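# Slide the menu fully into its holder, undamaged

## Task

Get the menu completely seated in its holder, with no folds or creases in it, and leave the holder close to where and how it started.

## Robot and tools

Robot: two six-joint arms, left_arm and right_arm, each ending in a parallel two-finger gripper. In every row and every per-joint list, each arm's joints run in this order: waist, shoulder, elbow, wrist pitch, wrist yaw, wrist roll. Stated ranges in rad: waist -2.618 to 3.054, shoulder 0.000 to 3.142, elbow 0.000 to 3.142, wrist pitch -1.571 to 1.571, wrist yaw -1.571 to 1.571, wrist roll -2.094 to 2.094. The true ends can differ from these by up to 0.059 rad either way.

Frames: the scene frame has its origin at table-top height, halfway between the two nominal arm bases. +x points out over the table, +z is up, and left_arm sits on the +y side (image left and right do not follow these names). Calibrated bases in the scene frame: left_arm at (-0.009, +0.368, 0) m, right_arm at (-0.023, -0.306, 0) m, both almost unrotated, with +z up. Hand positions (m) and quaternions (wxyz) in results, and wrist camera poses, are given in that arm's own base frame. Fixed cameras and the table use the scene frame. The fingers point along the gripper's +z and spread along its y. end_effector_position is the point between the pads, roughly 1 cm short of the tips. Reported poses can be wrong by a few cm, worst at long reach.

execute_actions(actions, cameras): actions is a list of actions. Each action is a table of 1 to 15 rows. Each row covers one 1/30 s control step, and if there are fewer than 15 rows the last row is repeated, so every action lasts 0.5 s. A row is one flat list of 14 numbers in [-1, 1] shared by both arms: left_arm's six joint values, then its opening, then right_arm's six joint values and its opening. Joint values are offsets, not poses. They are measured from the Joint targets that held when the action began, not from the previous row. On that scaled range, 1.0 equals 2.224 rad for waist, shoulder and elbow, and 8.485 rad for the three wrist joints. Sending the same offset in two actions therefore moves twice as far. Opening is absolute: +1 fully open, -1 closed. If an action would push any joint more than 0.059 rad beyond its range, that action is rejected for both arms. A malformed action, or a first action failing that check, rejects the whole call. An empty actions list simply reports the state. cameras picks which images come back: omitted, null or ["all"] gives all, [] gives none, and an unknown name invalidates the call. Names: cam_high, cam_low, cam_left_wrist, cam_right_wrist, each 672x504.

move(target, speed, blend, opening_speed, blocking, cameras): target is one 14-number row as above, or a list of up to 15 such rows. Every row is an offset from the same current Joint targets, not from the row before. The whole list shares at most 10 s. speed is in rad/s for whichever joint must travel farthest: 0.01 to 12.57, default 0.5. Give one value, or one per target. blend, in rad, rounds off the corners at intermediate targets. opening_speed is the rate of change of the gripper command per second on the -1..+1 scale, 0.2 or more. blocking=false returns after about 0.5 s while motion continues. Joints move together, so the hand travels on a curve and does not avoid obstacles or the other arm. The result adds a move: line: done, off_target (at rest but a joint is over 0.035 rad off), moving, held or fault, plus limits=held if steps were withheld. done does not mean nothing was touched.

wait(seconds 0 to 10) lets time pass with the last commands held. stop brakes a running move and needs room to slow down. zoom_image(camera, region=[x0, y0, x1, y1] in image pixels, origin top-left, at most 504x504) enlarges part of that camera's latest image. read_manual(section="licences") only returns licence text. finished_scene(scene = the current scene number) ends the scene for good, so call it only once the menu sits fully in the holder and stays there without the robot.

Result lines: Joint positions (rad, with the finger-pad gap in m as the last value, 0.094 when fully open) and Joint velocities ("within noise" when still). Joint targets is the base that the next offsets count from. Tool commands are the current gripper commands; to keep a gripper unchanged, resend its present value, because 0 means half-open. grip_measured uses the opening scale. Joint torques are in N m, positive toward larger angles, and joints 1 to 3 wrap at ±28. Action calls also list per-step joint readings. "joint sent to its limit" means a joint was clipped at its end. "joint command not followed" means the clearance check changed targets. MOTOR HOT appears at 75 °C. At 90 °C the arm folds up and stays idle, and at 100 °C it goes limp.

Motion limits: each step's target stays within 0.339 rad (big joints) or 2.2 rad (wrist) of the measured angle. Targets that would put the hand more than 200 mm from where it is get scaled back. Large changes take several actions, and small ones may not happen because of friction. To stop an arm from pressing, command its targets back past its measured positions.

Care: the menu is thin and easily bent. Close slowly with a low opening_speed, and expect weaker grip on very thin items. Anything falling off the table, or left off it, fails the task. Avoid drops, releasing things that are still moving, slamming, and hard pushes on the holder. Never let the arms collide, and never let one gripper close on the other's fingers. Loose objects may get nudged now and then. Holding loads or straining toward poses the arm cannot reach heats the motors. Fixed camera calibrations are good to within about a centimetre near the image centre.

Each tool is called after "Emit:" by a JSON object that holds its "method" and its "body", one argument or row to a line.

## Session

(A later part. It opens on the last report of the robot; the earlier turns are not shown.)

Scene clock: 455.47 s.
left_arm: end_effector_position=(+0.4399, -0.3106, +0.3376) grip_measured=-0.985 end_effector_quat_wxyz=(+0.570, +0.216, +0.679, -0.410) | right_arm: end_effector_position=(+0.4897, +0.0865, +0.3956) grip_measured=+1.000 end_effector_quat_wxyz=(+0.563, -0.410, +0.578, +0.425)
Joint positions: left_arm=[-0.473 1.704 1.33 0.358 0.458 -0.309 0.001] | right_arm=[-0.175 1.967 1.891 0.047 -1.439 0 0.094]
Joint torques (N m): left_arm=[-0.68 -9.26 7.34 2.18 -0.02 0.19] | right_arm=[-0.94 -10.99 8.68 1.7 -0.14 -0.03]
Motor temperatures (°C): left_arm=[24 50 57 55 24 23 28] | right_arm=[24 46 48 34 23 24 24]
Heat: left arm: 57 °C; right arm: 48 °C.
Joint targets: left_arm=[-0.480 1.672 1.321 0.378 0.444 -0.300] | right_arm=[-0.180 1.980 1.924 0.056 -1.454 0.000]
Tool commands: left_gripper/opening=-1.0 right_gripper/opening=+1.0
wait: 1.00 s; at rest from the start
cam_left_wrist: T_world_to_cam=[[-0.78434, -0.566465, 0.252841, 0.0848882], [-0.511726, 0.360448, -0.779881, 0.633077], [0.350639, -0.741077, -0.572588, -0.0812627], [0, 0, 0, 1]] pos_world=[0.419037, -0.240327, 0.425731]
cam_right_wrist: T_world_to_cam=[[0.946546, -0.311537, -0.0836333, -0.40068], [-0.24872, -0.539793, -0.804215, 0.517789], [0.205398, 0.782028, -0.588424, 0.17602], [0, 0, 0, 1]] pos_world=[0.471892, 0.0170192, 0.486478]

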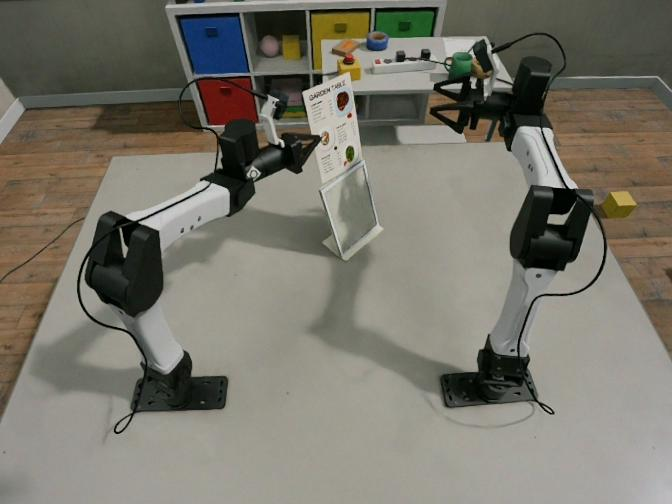

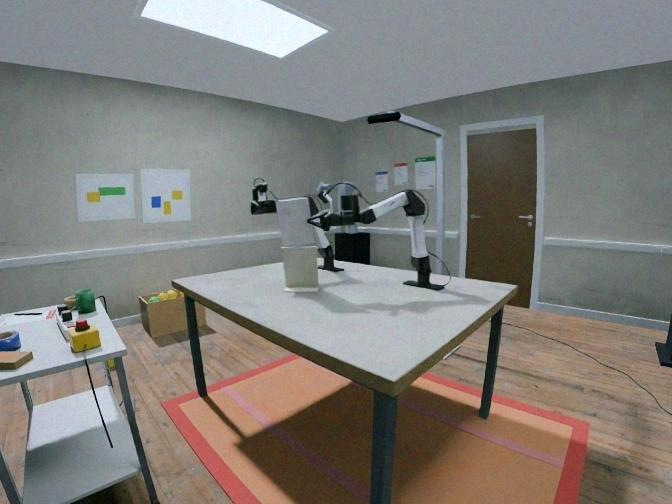

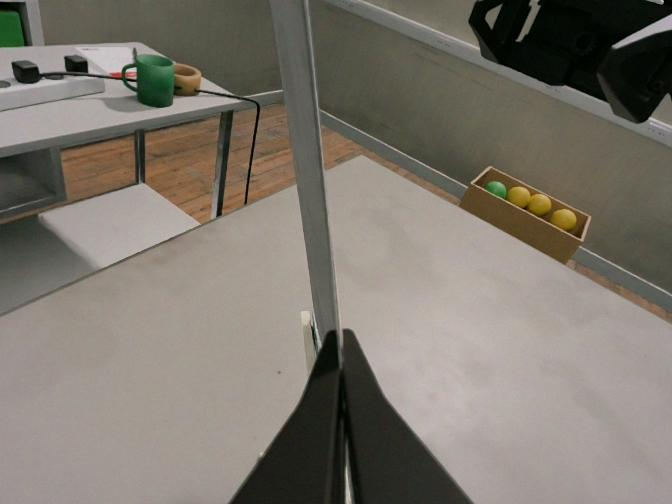

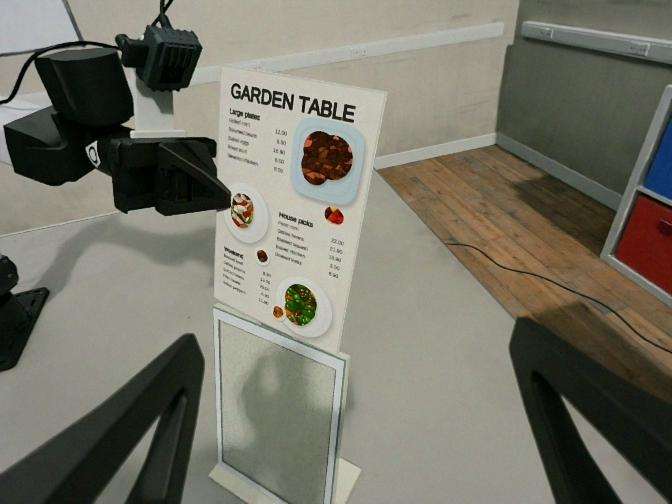

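Emit:
{"method": "wait", "body": {
  "seconds": 2,
  "cameras": ["cam_left_wrist","cam_right_wrist","cam_low"]
}}

Emit:
{"method": "zoom_image", "body": {
  "camera": "cam_left_wrist",
  "region": [280, 270, 340, 370]
}}

Emit:
{"method": "zoom_image", "body": {
  "camera": "cam_right_wrist",
  "region": [200, 250, 360, 370]
}}

Emit:
{"method": "zoom_image", "body": {
  "camera": "cam_low",
  "region": [275, 190, 325, 260]
}}

Scene clock: 462.07 s.
left_arm: end_effector_position=(+0.4400, -0.3105, +0.3377) grip_measured=-0.985 end_effector_quat_wxyz=(+0.570, +0.216, +0.679, -0.410) | right_arm: end_effector_position=(+0.4897, +0.0865, +0.3956) grip_measured=+1.000 end_effector_quat_wxyz=(+0.563, -0.410, +0.578, +0.425)
Joint positions: left_arm=[-0.473 1.704 1.33 0.358 0.458 -0.309 0.001] | right_arm=[-0.175 1.967 1.891 0.047 -1.439 0 0.094]
Joint torques (N m): left_arm=[-0.69 -9.26 7.34 2.19 -0.02 0.19] | right_arm=[-0.95 -11 8.66 1.7 -0.15 -0.02]
Motor temperatures (°C): left_arm=[24 50 57 55 24 23 28] | right_arm=[24 46 48 34 23 24 24]
Heat: left arm: 57 °C; right arm: 48 °C.
Joint targets: left_arm=[-0.480 1.672 1.321 0.378 0.444 -0.300] | right_arm=[-0.180 1.980 1.924 0.056 -1.454 0.000]
Tool commands: left_gripper/opening=-1.0 right_gripper/opening=+1.0
wait: 2.00 s; at rest from the start
cam_left_wrist: T_world_to_cam=[[-0.784201, -0.566746, 0.25264, 0.0848495], [-0.511579, 0.360103, -0.780136, 0.633043], [0.351163, -0.741029, -0.572329, -0.0815812], [0, 0, 0, 1]] pos_world=[0.419039, -0.240326, 0.425732]
cam_right_wrist: T_world_to_cam=[[0.946546, -0.311537, -0.0836333, -0.40068], [-0.24872, -0.539793, -0.804215, 0.517789], [0.205398, 0.782028, -0.588424, 0.17602], [0, 0, 0, 1]] pos_world=[0.471892, 0.0170192, 0.486478]
Images, in order (width x height): cam_low 672x504, cam_left_wrist 672x504, cam_right_wrist 672x504.

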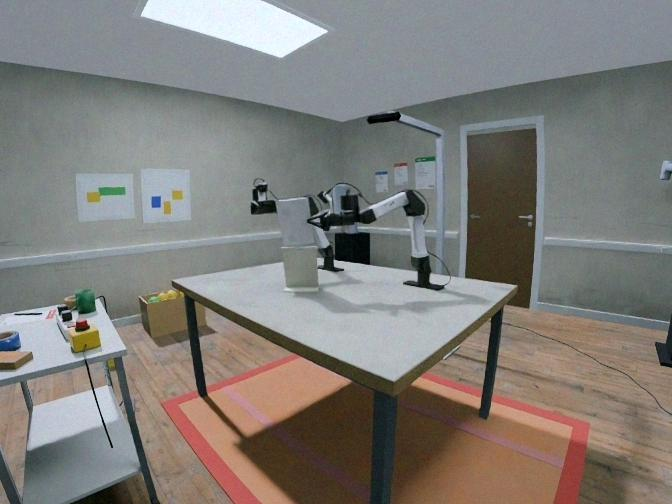

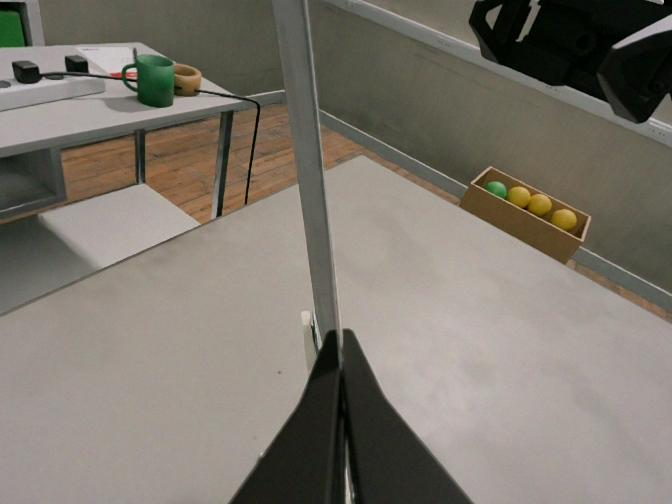

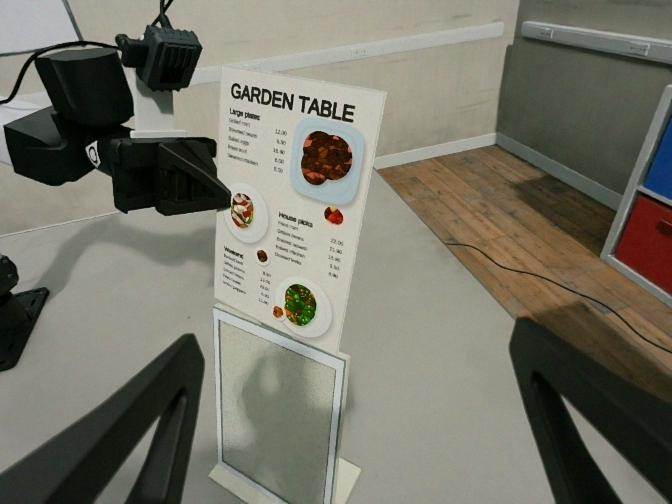

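Scaled by 5.040 from the camera's image (finer frame: 960x720).

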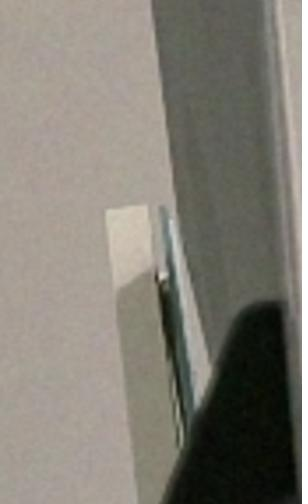

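Scaled by 3.150 from the camera's image (finer frame: 960x720).

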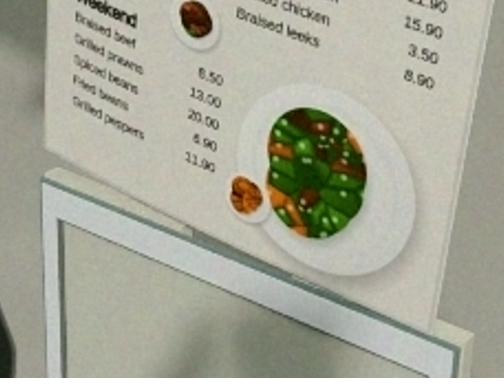

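Scaled by 7.200 from the camera's image (finer frame: 960x720).

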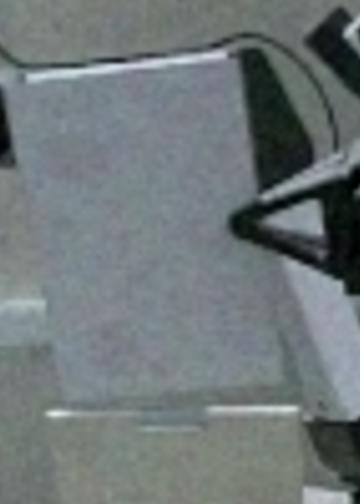

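Emit:
{"method": "move", "body": {
  "target": [0.0081,0.0274,0.0265,0,0.004,0,-1,0,0,0,0,0,0,1],
  "speed": 0.1,
  "cameras": []
}}

Emit:
{"method": "wait", "body": {
  "seconds": 4,
  "cameras": ["cam_left_wrist","cam_right_wrist","cam_low"]
}}

Emit:
{"method": "zoom_image", "body": {
  "camera": "cam_left_wrist",
  "region": [280, 270, 340, 370]
}}

Emit:
{"method": "zoom_image", "body": {
  "camera": "cam_right_wrist",
  "region": [200, 250, 360, 370]
}}

Emit:
{"method": "zoom_image", "body": {
  "camera": "cam_low",
  "region": [275, 190, 325, 260]
}}

Scene clock: 471.47 s.
left_arm: end_effector_position=(+0.4435, -0.3131, +0.3388) grip_measured=-0.985 end_effector_quat_wxyz=(+0.570, +0.217, +0.677, -0.411) | right_arm: end_effector_position=(+0.4897, +0.0865, +0.3956) grip_measured=+1.000 end_effector_quat_wxyz=(+0.563, -0.410, +0.578, +0.425)
Joint positions: left_arm=[-0.473 1.721 1.35 0.359 0.462 -0.309 0.001] | right_arm=[-0.175 1.967 1.891 0.047 -1.439 0 0.094]
Joint torques (N m): left_arm=[1.1 -6.01 10.78 2.18 0.3 0.18] | right_arm=[-0.94 -10.99 8.66 1.7 -0.15 -0.03]
Motor temperatures (°C): left_arm=[24 50 56 55 24 23 28] | right_arm=[24 46 48 34 23 24 24]
Heat: left arm: 56 °C; right arm: 48 °C.
Joint targets: left_arm=[-0.462 1.733 1.380 0.378 0.478 -0.300] | right_arm=[-0.180 1.980 1.924 0.056 -1.454 0.000]
move: done

Scene clock: 475.47 s.
left_arm: end_effector_position=(+0.4433, -0.3132, +0.3388) grip_measured=-0.985 end_effector_quat_wxyz=(+0.570, +0.218, +0.677, -0.412) | right_arm: end_effector_position=(+0.4897, +0.0865, +0.3956) grip_measured=+1.000 end_effector_quat_wxyz=(+0.563, -0.410, +0.578, +0.425)
Joint positions: left_arm=[-0.473 1.721 1.35 0.359 0.464 -0.309 0.001] | right_arm=[-0.175 1.967 1.891 0.047 -1.439 0 0.094]
Joint torques (N m): left_arm=[1.09 -6.02 10.77 2.17 0.31 0.19] | right_arm=[-0.95 -11 8.66 1.7 -0.15 -0.03]
Motor temperatures (°C): left_arm=[24 50 57 55 24 23 28] | right_arm=[24 46 48 34 23 24 24]
Heat: left arm: 57 °C; right arm: 48 °C.
Joint targets: left_arm=[-0.462 1.733 1.380 0.378 0.478 -0.300] | right_arm=[-0.180 1.980 1.924 0.056 -1.454 0.000]
Tool commands: left_gripper/opening=-1.0 right_gripper/opening=+1.0
wait: 4.00 s; at rest by 0.17 s
cam_left_wrist: T_world_to_cam=[[-0.788366, -0.56177, 0.250786, 0.0897204], [-0.50659, 0.361495, -0.782744, 0.635657], [0.349065, -0.744134, -0.569577, -0.0849977], [0, 0, 0, 1]] pos_world=[0.42242, -0.242634, 0.426643]
cam_right_wrist: T_world_to_cam=[[0.946546, -0.311537, -0.0836333, -0.40068], [-0.24872, -0.539793, -0.804215, 0.517789], [0.205398, 0.782028, -0.588424, 0.17602], [0, 0, 0, 1]] pos_world=[0.471892, 0.0170192, 0.486478]
Images, in order (width x height): cam_low 672x504, cam_left_wrist 672x504, cam_right_wrist 672x504.

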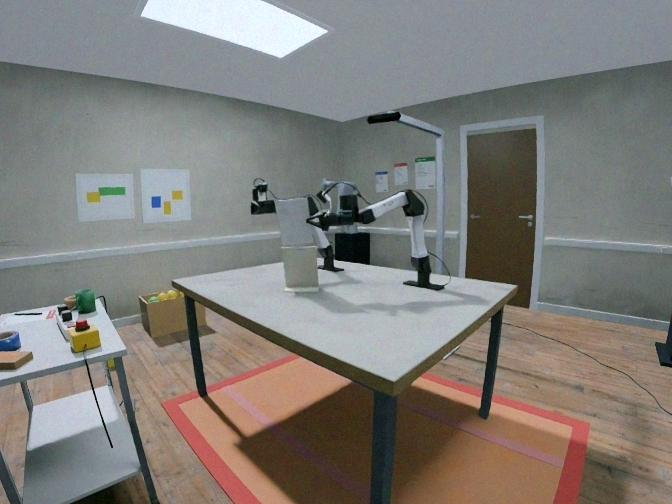

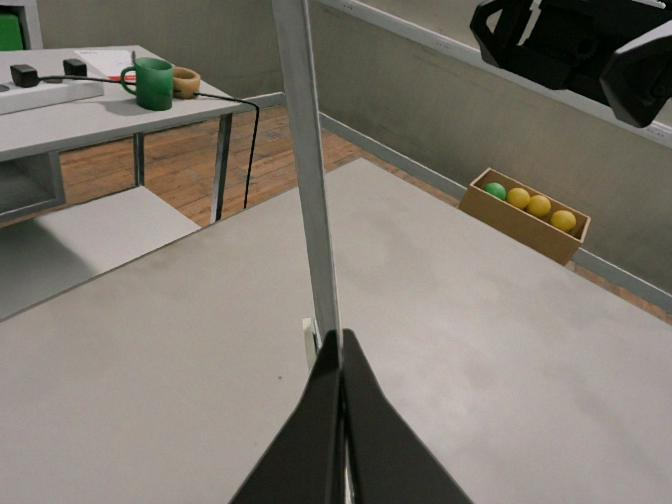

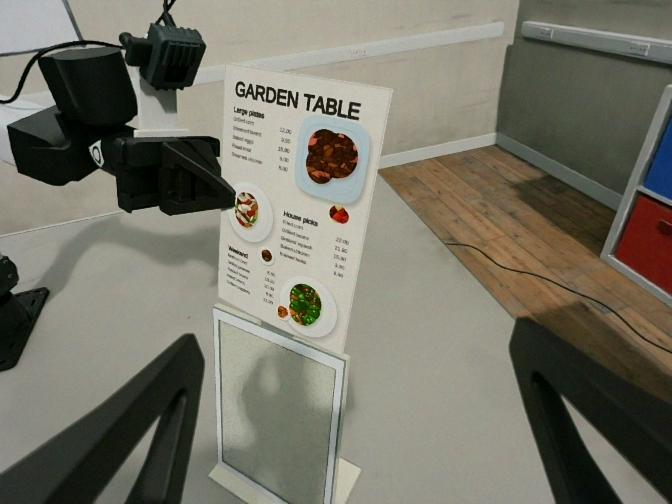

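Scaled by 5.040 from the camera's image (finer frame: 960x720).

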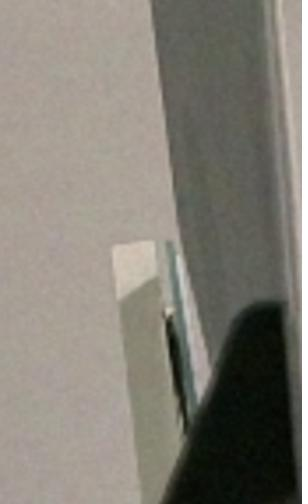

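Scaled by 3.150 from the camera's image (finer frame: 960x720).

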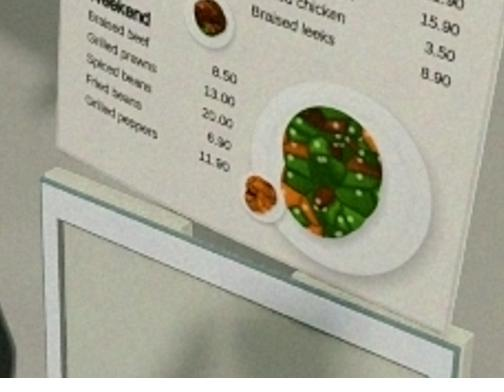

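Scaled by 7.200 from the camera's image (finer frame: 960x720).

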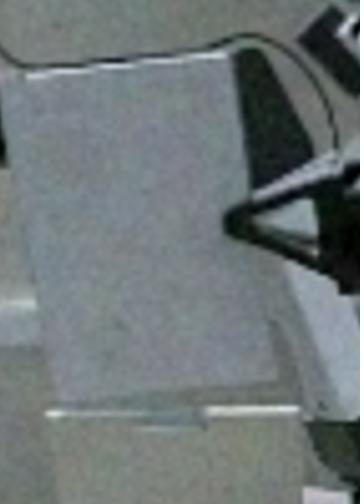

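Emit:
{"method": "move", "body": {
  "target": [0.0019,0,0,0,0,0,-1,0,0,0,0,0,0,1],
  "speed": 0.1,
  "cameras": []
}}

Emit:
{"method": "wait", "body": {
  "seconds": 4,
  "cameras": ["cam_left_wrist","cam_right_wrist"]
}}

Emit:
{"method": "zoom_image", "body": {
  "camera": "cam_left_wrist",
  "region": [280, 270, 340, 370]
}}

Emit:
{"method": "zoom_image", "body": {
  "camera": "cam_right_wrist",
  "region": [285, 320, 355, 380]
}}

Scene clock: 481.40 s.
left_arm: end_effector_position=(+0.4454, -0.3102, +0.3388) grip_measured=-0.985 end_effector_quat_wxyz=(+0.571, +0.215, +0.677, -0.410) | right_arm: end_effector_position=(+0.4897, +0.0865, +0.3956) grip_measured=+1.000 end_effector_quat_wxyz=(+0.563, -0.410, +0.578, +0.425)
Joint positions: left_arm=[-0.466 1.721 1.35 0.359 0.464 -0.309 0.001] | right_arm=[-0.175 1.967 1.891 0.047 -1.439 0 0.094]
Joint torques (N m): left_arm=[0.83 -6.02 10.77 2.17 0.31 0.19] | right_arm=[-0.94 -11 8.68 1.69 -0.15 -0.03]
Motor temperatures (°C): left_arm=[24 49 58 55 24 23 28] | right_arm=[24 46 48 34 23 24 24]
Heat: left arm: 58 °C; right arm: 48 °C.
Joint targets: left_arm=[-0.458 1.733 1.380 0.378 0.478 -0.300] | right_arm=[-0.180 1.980 1.924 0.056 -1.454 0.000]
move: done

Scene clock: 485.40 s.
left_arm: end_effector_position=(+0.4454, -0.3102, +0.3388) grip_measured=-0.985 end_effector_quat_wxyz=(+0.571, +0.215, +0.677, -0.410) | right_arm: end_effector_position=(+0.4897, +0.0865, +0.3956) grip_measured=+1.000 end_effector_quat_wxyz=(+0.563, -0.410, +0.578, +0.425)
Joint positions: left_arm=[-0.466 1.721 1.35 0.359 0.464 -0.309 0.001] | right_arm=[-0.175 1.967 1.891 0.047 -1.439 0 0.094]
Joint torques (N m): left_arm=[0.83 -6.01 10.76 2.17 0.31 0.19] | right_arm=[-0.96 -11 8.68 1.71 -0.14 -0.03]
Motor temperatures (°C): left_arm=[24 49 59 56 24 23 28] | right_arm=[24 46 48 34 23 24 24]
Heat: left arm: 59 °C; right arm: 48 °C.
Joint targets: left_arm=[-0.458 1.733 1.380 0.378 0.478 -0.300] | right_arm=[-0.180 1.980 1.924 0.056 -1.454 0.000]
Tool commands: left_gripper/opening=-1.0 right_gripper/opening=+1.0
wait: 4.00 s; at rest by 0.17 s
cam_left_wrist: T_world_to_cam=[[-0.784702, -0.56685, 0.250847, 0.0897804], [-0.508961, 0.358185, -0.782727, 0.63567], [0.353839, -0.741879, -0.569573, -0.084962], [0, 0, 0, 1]] pos_world=[0.424045, -0.239827, 0.426643]
cam_right_wrist: T_world_to_cam=[[0.946546, -0.311537, -0.0836333, -0.40068], [-0.24872, -0.539793, -0.804215, 0.517789], [0.205398, 0.782028, -0.588424, 0.17602], [0, 0, 0, 1]] pos_world=[0.471892, 0.0170192, 0.486478]

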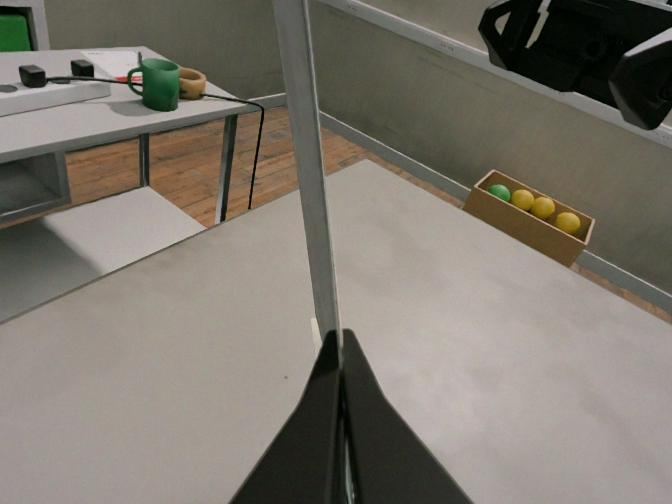

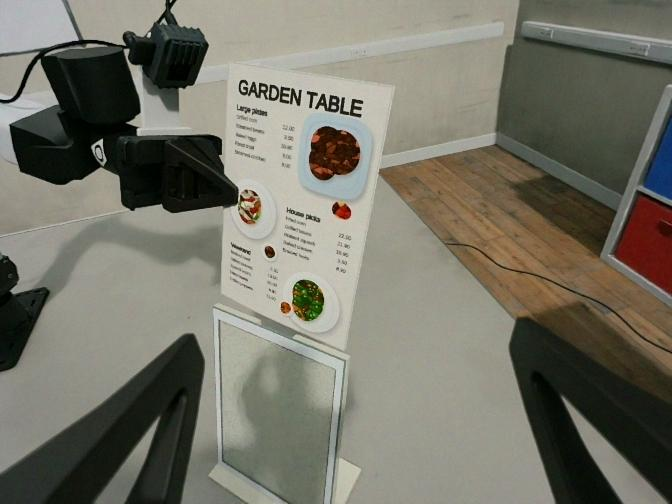

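Scaled by 5.040 from the camera's image (finer frame: 960x720).

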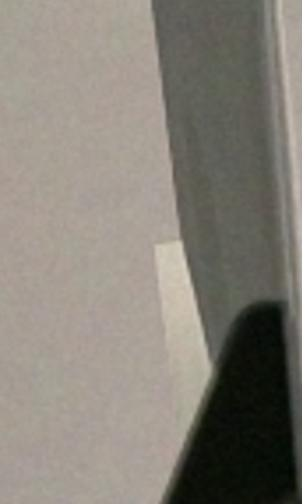

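Scaled by 7.200 from the camera's image (finer frame: 960x720).

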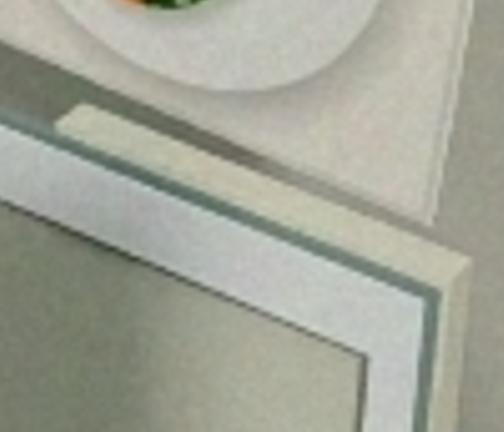

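Emit:
{"method": "move", "body": {
  "target": [0,0,0,0,0.00115,0,-1,0,0,0,0,0,0,1],
  "speed": 0.1,
  "cameras": []
}}

Emit:
{"method": "wait", "body": {
  "seconds": 4,
  "cameras": ["cam_left_wrist","cam_right_wrist"]
}}

Emit:
{"method": "zoom_image", "body": {
  "camera": "cam_left_wrist",
  "region": [280, 270, 340, 370]
}}

Emit:
{"method": "zoom_image", "body": {
  "camera": "cam_right_wrist",
  "region": [285, 320, 355, 380]
}}

Scene clock: 492.60 s.
left_arm: end_effector_position=(+0.4443, -0.3110, +0.3388) grip_measured=-0.985 end_effector_quat_wxyz=(+0.570, +0.218, +0.677, -0.412) | right_arm: end_effector_position=(+0.4897, +0.0865, +0.3956) grip_measured=+1.000 end_effector_quat_wxyz=(+0.563, -0.410, +0.578, +0.425)
Joint positions: left_arm=[-0.466 1.721 1.35 0.359 0.472 -0.309 0.001] | right_arm=[-0.175 1.967 1.891 0.047 -1.439 0 0.094]
Joint torques (N m): left_arm=[0.84 -6.01 10.77 2.17 0.28 0.19] | right_arm=[-0.92 -11 8.68 1.7 -0.15 -0.03]
Motor temperatures (°C): left_arm=[24 48 60 56 24 23 28] | right_arm=[24 46 48 33 23 24 24]
Heat: left arm: 60 °C; right arm: 48 °C.
Joint targets: left_arm=[-0.458 1.733 1.380 0.378 0.488 -0.300] | right_arm=[-0.180 1.980 1.924 0.056 -1.454 0.000]
move: done

Scene clock: 496.60 s.
left_arm: end_effector_position=(+0.4441, -0.3111, +0.3388) grip_measured=-0.985 end_effector_quat_wxyz=(+0.570, +0.219, +0.676, -0.413) | right_arm: end_effector_position=(+0.4897, +0.0865, +0.3956) grip_measured=+1.000 end_effector_quat_wxyz=(+0.563, -0.410, +0.578, +0.425)
Joint positions: left_arm=[-0.466 1.721 1.35 0.359 0.473 -0.309 0.001] | right_arm=[-0.175 1.967 1.891 0.047 -1.439 0 0.094]
Joint torques (N m): left_arm=[0.84 -6.01 10.76 2.17 0.31 0.19] | right_arm=[-0.95 -10.99 8.68 1.7 -0.15 -0.03]
Motor temperatures (°C): left_arm=[24 48 61 56 24 23 28] | right_arm=[24 46 48 33 23 24 24]
Heat: left arm: 61 °C; right arm: 48 °C.
Joint targets: left_arm=[-0.458 1.733 1.380 0.378 0.488 -0.300] | right_arm=[-0.180 1.980 1.924 0.056 -1.454 0.000]
Tool commands: left_gripper/opening=-1.0 right_gripper/opening=+1.0
wait: 4.00 s; at rest by 0.17 s
cam_left_wrist: T_world_to_cam=[[-0.789845, -0.559599, 0.250987, 0.0927409], [-0.505716, 0.362722, -0.782741, 0.635324], [0.346982, -0.745173, -0.569492, -0.0831863], [0, 0, 0, 1]] pos_world=[0.423409, -0.240537, 0.426644]
cam_right_wrist: T_world_to_cam=[[0.946546, -0.311537, -0.0836333, -0.40068], [-0.24872, -0.539793, -0.804215, 0.517789], [0.205398, 0.782028, -0.588424, 0.17602], [0, 0, 0, 1]] pos_world=[0.471892, 0.0170192, 0.486478]

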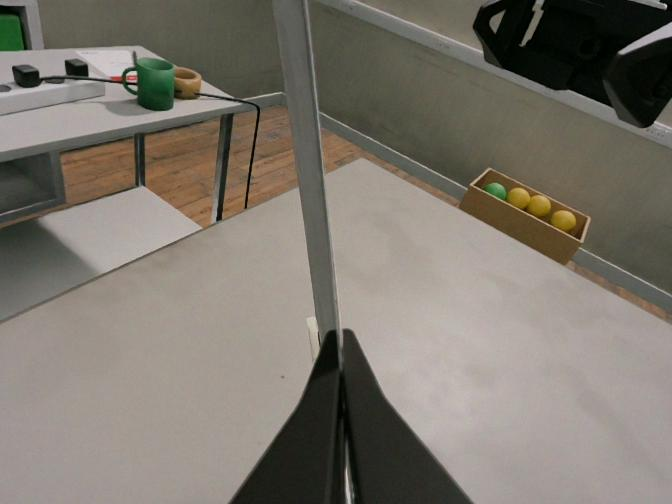

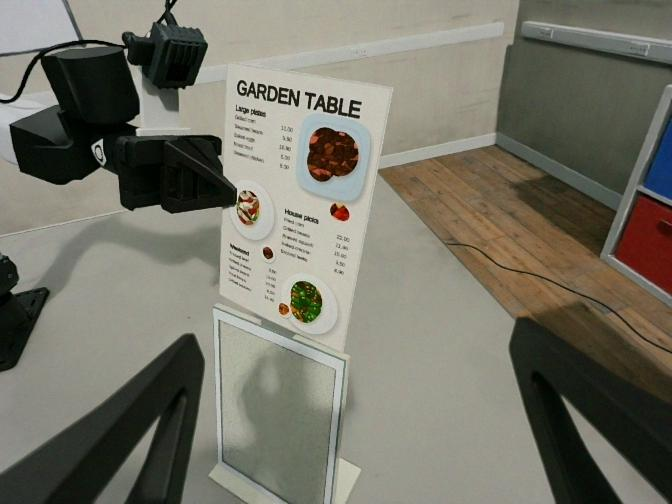

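Scaled by 5.040 from the camera's image (finer frame: 960x720).

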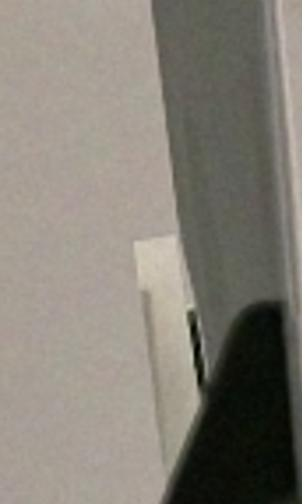

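Scaled by 7.200 from the camera's image (finer frame: 960x720).

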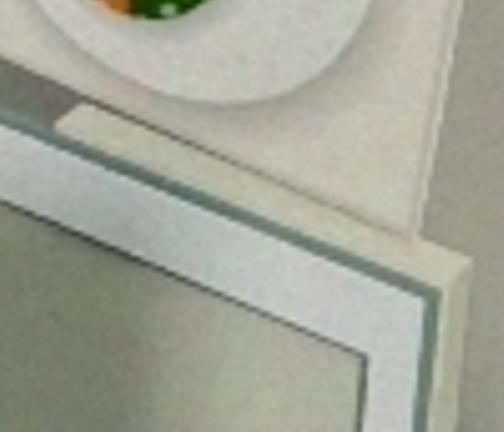

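Emit:
{"method": "move", "body": {
  "target": [-0.0121,0,-0.0369,0.0054,-0.0047,0,-1,0,0,0,0,0,0,1],
  "speed": 0.06,
  "cameras": []
}}

Emit:
{"method": "wait", "body": {
  "seconds": 3,
  "cameras": ["cam_left_wrist","cam_right_wrist","cam_low"]
}}

Emit:
{"method": "zoom_image", "body": {
  "camera": "cam_left_wrist",
  "region": [280, 270, 340, 370]
}}

Emit:
{"method": "zoom_image", "body": {
  "camera": "cam_right_wrist",
  "region": [285, 320, 355, 380]
}}

Emit:
{"method": "zoom_image", "body": {
  "camera": "cam_low",
  "region": [275, 190, 325, 260]
}}

Scene clock: 504.97 s.
left_arm: end_effector_position=(+0.4407, -0.3140, +0.3272) grip_measured=-0.985 end_effector_quat_wxyz=(+0.569, +0.219, +0.677, -0.413) | right_arm: end_effector_position=(+0.4897, +0.0865, +0.3956) grip_measured=+1.000 end_effector_quat_wxyz=(+0.563, -0.410, +0.578, +0.425)
Joint positions: left_arm=[-0.476 1.721 1.305 0.401 0.464 -0.309 0.001] | right_arm=[-0.175 1.967 1.891 0.047 -1.439 0 0.094]
Joint torques (N m): left_arm=[-0.8 -5.98 7.39 2.2 0 0.19] | right_arm=[-0.94 -10.97 8.66 1.7 -0.15 -0.03]
Motor temperatures (°C): left_arm=[24 47 61 56 24 22 28] | right_arm=[24 46 48 33 23 24 24]
Heat: left arm: 61 °C; right arm: 48 °C.
Joint targets: left_arm=[-0.485 1.733 1.298 0.424 0.448 -0.300] | right_arm=[-0.180 1.980 1.924 0.056 -1.454 0.000]
move: done

Scene clock: 507.97 s.
left_arm: end_effector_position=(+0.4409, -0.3138, +0.3276) grip_measured=-0.985 end_effector_quat_wxyz=(+0.570, +0.218, +0.677, -0.412) | right_arm: end_effector_position=(+0.4897, +0.0865, +0.3956) grip_measured=+1.000 end_effector_quat_wxyz=(+0.563, -0.410, +0.578, +0.425)
Joint positions: left_arm=[-0.476 1.721 1.305 0.403 0.462 -0.309 0.001] | right_arm=[-0.175 1.967 1.891 0.047 -1.439 0 0.094]
Joint torques (N m): left_arm=[-0.79 -6 7.41 2.19 -0.03 0.19] | right_arm=[-0.96 -11 8.66 1.7 -0.15 -0.03]
Motor temperatures (°C): left_arm=[24 47 61 56 24 22 28] | right_arm=[24 46 48 33 23 24 24]
Heat: left arm: 61 °C; right arm: 48 °C.
Joint targets: left_arm=[-0.485 1.733 1.298 0.424 0.448 -0.300] | right_arm=[-0.180 1.980 1.924 0.056 -1.454 0.000]
Tool commands: left_gripper/opening=-1.0 right_gripper/opening=+1.0
wait: 3.00 s; at rest by 0.17 s
cam_left_wrist: T_world_to_cam=[[-0.789365, -0.560248, 0.251047, 0.0911322], [-0.506194, 0.362564, -0.782506, 0.625983], [0.347377, -0.744761, -0.569789, -0.0904099], [0, 0, 0, 1]] pos_world=[0.420212, -0.243236, 0.415443]
cam_right_wrist: T_world_to_cam=[[0.946546, -0.311537, -0.0836333, -0.40068], [-0.24872, -0.539793, -0.804215, 0.517789], [0.205398, 0.782028, -0.588424, 0.17602], [0, 0, 0, 1]] pos_world=[0.471892, 0.0170192, 0.486478]
Images, in order (width x height): cam_low 672x504, cam_left_wrist 672x504, cam_right_wrist 672x504.

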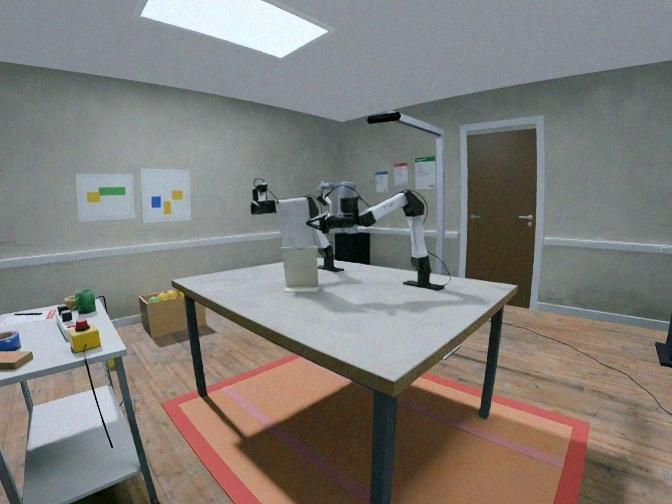

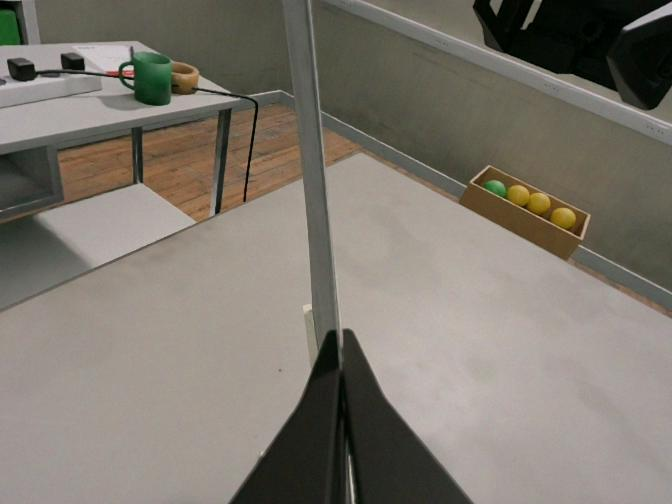

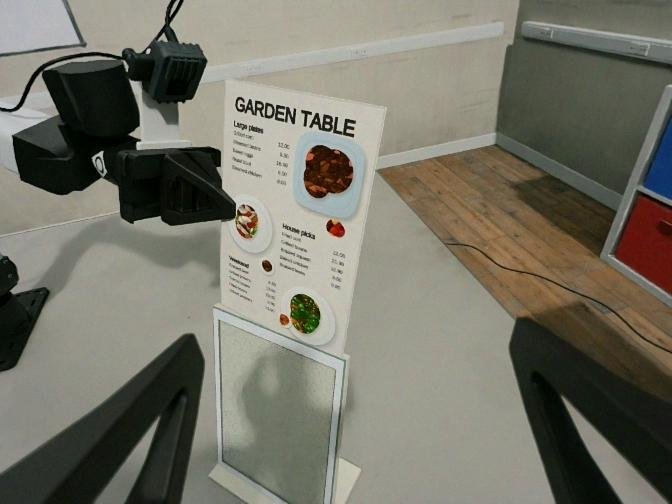

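Scaled by 5.040 from the camera's image (finer frame: 960x720).

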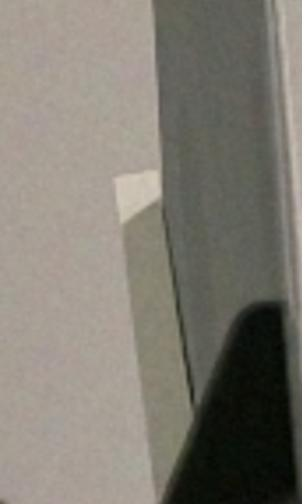

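Scaled by 7.200 from the camera's image (finer frame: 960x720).

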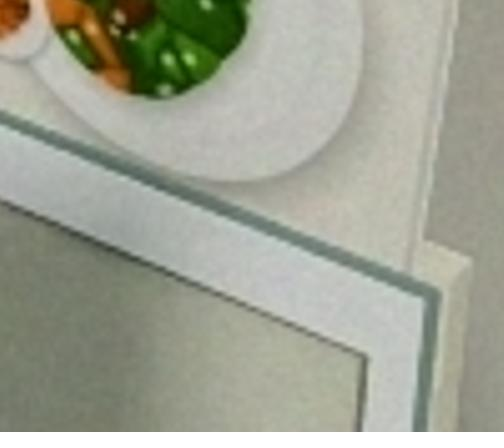

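Scaled by 7.200 from the camera's image (finer frame: 960x720).

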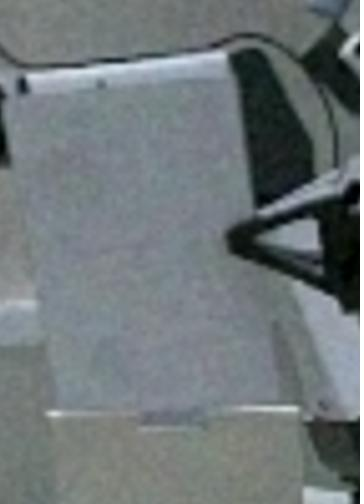

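Emit:
{"method": "zoom_image", "body": {
  "camera": "cam_right_wrist",
  "region": [205, 280, 295, 350]
}}

Emit:
{"method": "zoom_image", "body": {
  "camera": "cam_low",
  "region": [275, 230, 325, 260]
}}

Scaled by 5.600 from the camera's image (finer frame: 960x720).

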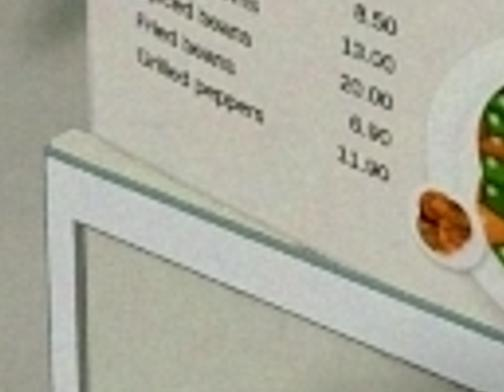

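Scaled by 10.080 from the camera's image (finer frame: 960x720).

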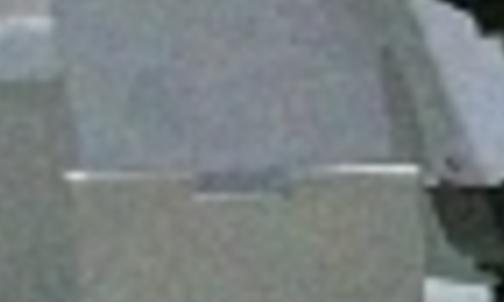

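Emit:
{"method": "move", "body": {
  "target": [0,-0.0238,-0.0438,0.0174,0,-0.0053,-1,0,0,0,0,0,0,1],
  "speed": 0.06,
  "cameras": []
}}

Emit:
{"method": "wait", "body": {
  "seconds": 3,
  "cameras": ["cam_left_wrist","cam_right_wrist","cam_low"]
}}

Emit:
{"method": "zoom_image", "body": {
  "camera": "cam_left_wrist",
  "region": [280, 270, 340, 370]
}}

Emit:
{"method": "zoom_image", "body": {
  "camera": "cam_right_wrist",
  "region": [285, 320, 355, 380]
}}

Emit:
{"method": "zoom_image", "body": {
  "camera": "cam_right_wrist",
  "region": [205, 280, 295, 350]
}}

Scene clock: 523.67 s.
left_arm: end_effector_position=(+0.4346, -0.3104, +0.3193) grip_measured=-0.985 end_effector_quat_wxyz=(+0.584, +0.213, +0.659, -0.423) | right_arm: end_effector_position=(+0.4897, +0.0865, +0.3956) grip_measured=+1.000 end_effector_quat_wxyz=(+0.563, -0.410, +0.578, +0.425)
Joint positions: left_arm=[-0.476 1.713 1.209 0.55 0.461 -0.335 0.001] | right_arm=[-0.175 1.967 1.891 0.047 -1.439 0 0.094]
Joint torques (N m): left_arm=[-0.8 -9.25 7.17 2.17 -0.03 0.02] | right_arm=[-0.94 -11.02 8.66 1.7 -0.15 -0.02]
Motor temperatures (°C): left_arm=[24 46 59 56 24 22 28] | right_arm=[24 46 48 33 23 24 24]
Heat: left arm: 59 °C; right arm: 48 °C.
Joint targets: left_arm=[-0.485 1.680 1.200 0.571 0.448 -0.345] | right_arm=[-0.180 1.980 1.924 0.056 -1.454 0.000]
move: done

Scene clock: 526.67 s.
left_arm: end_effector_position=(+0.4346, -0.3104, +0.3196) grip_measured=-0.985 end_effector_quat_wxyz=(+0.585, +0.212, +0.659, -0.423) | right_arm: end_effector_position=(+0.4897, +0.0865, +0.3956) grip_measured=+1.000 end_effector_quat_wxyz=(+0.563, -0.410, +0.578, +0.425)
Joint positions: left_arm=[-0.476 1.713 1.209 0.551 0.461 -0.335 0.001] | right_arm=[-0.175 1.967 1.891 0.047 -1.439 0 0.094]
Joint torques (N m): left_arm=[-0.8 -9.26 7.19 2.17 -0.03 0] | right_arm=[-0.95 -10.99 8.66 1.7 -0.15 -0.03]
Motor temperatures (°C): left_arm=[24 47 58 56 24 22 28] | right_arm=[24 46 48 33 23 24 24]
Heat: left arm: 58 °C; right arm: 48 °C.
Joint targets: left_arm=[-0.485 1.680 1.200 0.571 0.448 -0.345] | right_arm=[-0.180 1.980 1.924 0.056 -1.454 0.000]
Tool commands: left_gripper/opening=-1.0 right_gripper/opening=+1.0
wait: 3.00 s; at rest by 0.17 s
cam_left_wrist: T_world_to_cam=[[-0.796989, -0.549879, 0.249883, 0.097024], [-0.481346, 0.328336, -0.812712, 0.603536], [0.364848, -0.768003, -0.526362, -0.118954], [0, 0, 0, 1]] pos_world=[0.411237, -0.236168, 0.403643]
cam_right_wrist: T_world_to_cam=[[0.946546, -0.311537, -0.0836333, -0.40068], [-0.24872, -0.539793, -0.804215, 0.517789], [0.205398, 0.782028, -0.588424, 0.17602], [0, 0, 0, 1]] pos_world=[0.471892, 0.0170192, 0.486478]
Images, in order (width x height): cam_low 672x504, cam_left_wrist 672x504, cam_right_wrist 672x504.

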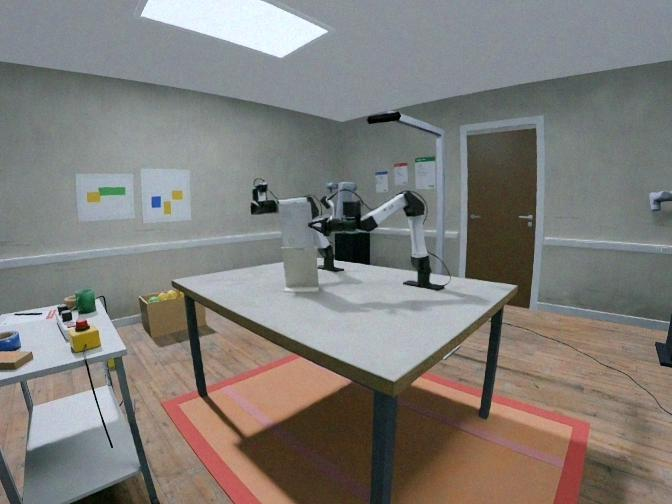

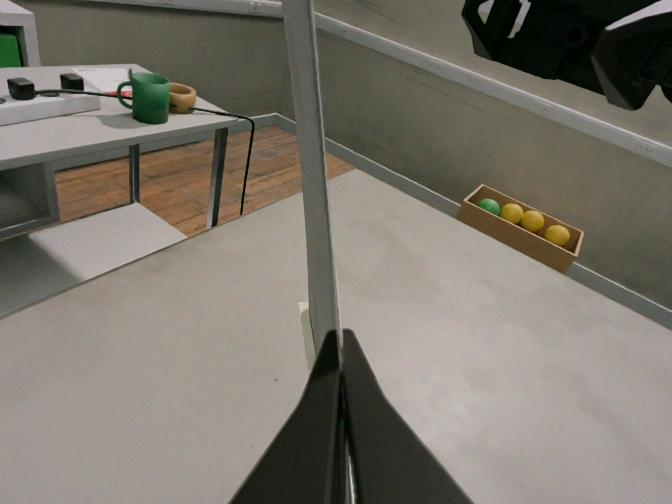

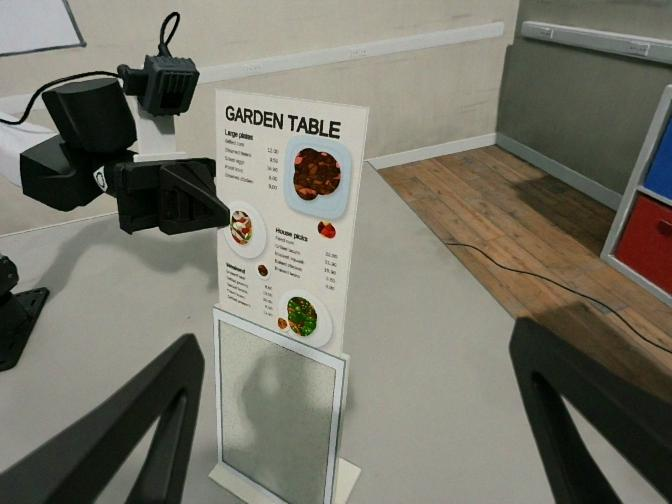

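Scaled by 5.040 from the camera's image (finer frame: 960x720).

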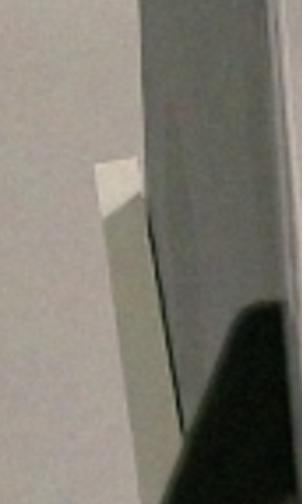

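Scaled by 7.200 from the camera's image (finer frame: 960x720).

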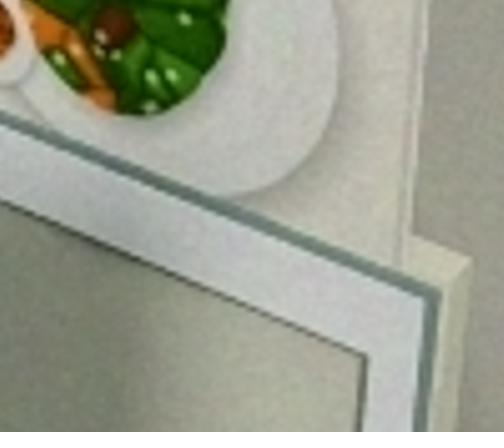

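Scaled by 5.600 from the camera's image (finer frame: 960x720).

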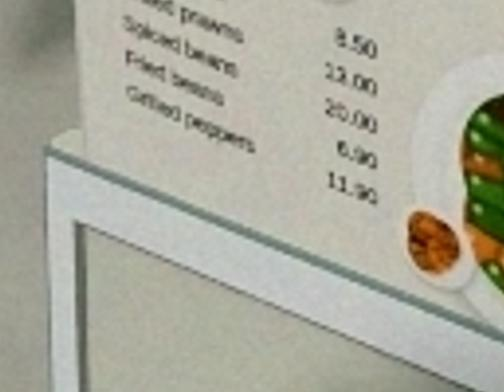

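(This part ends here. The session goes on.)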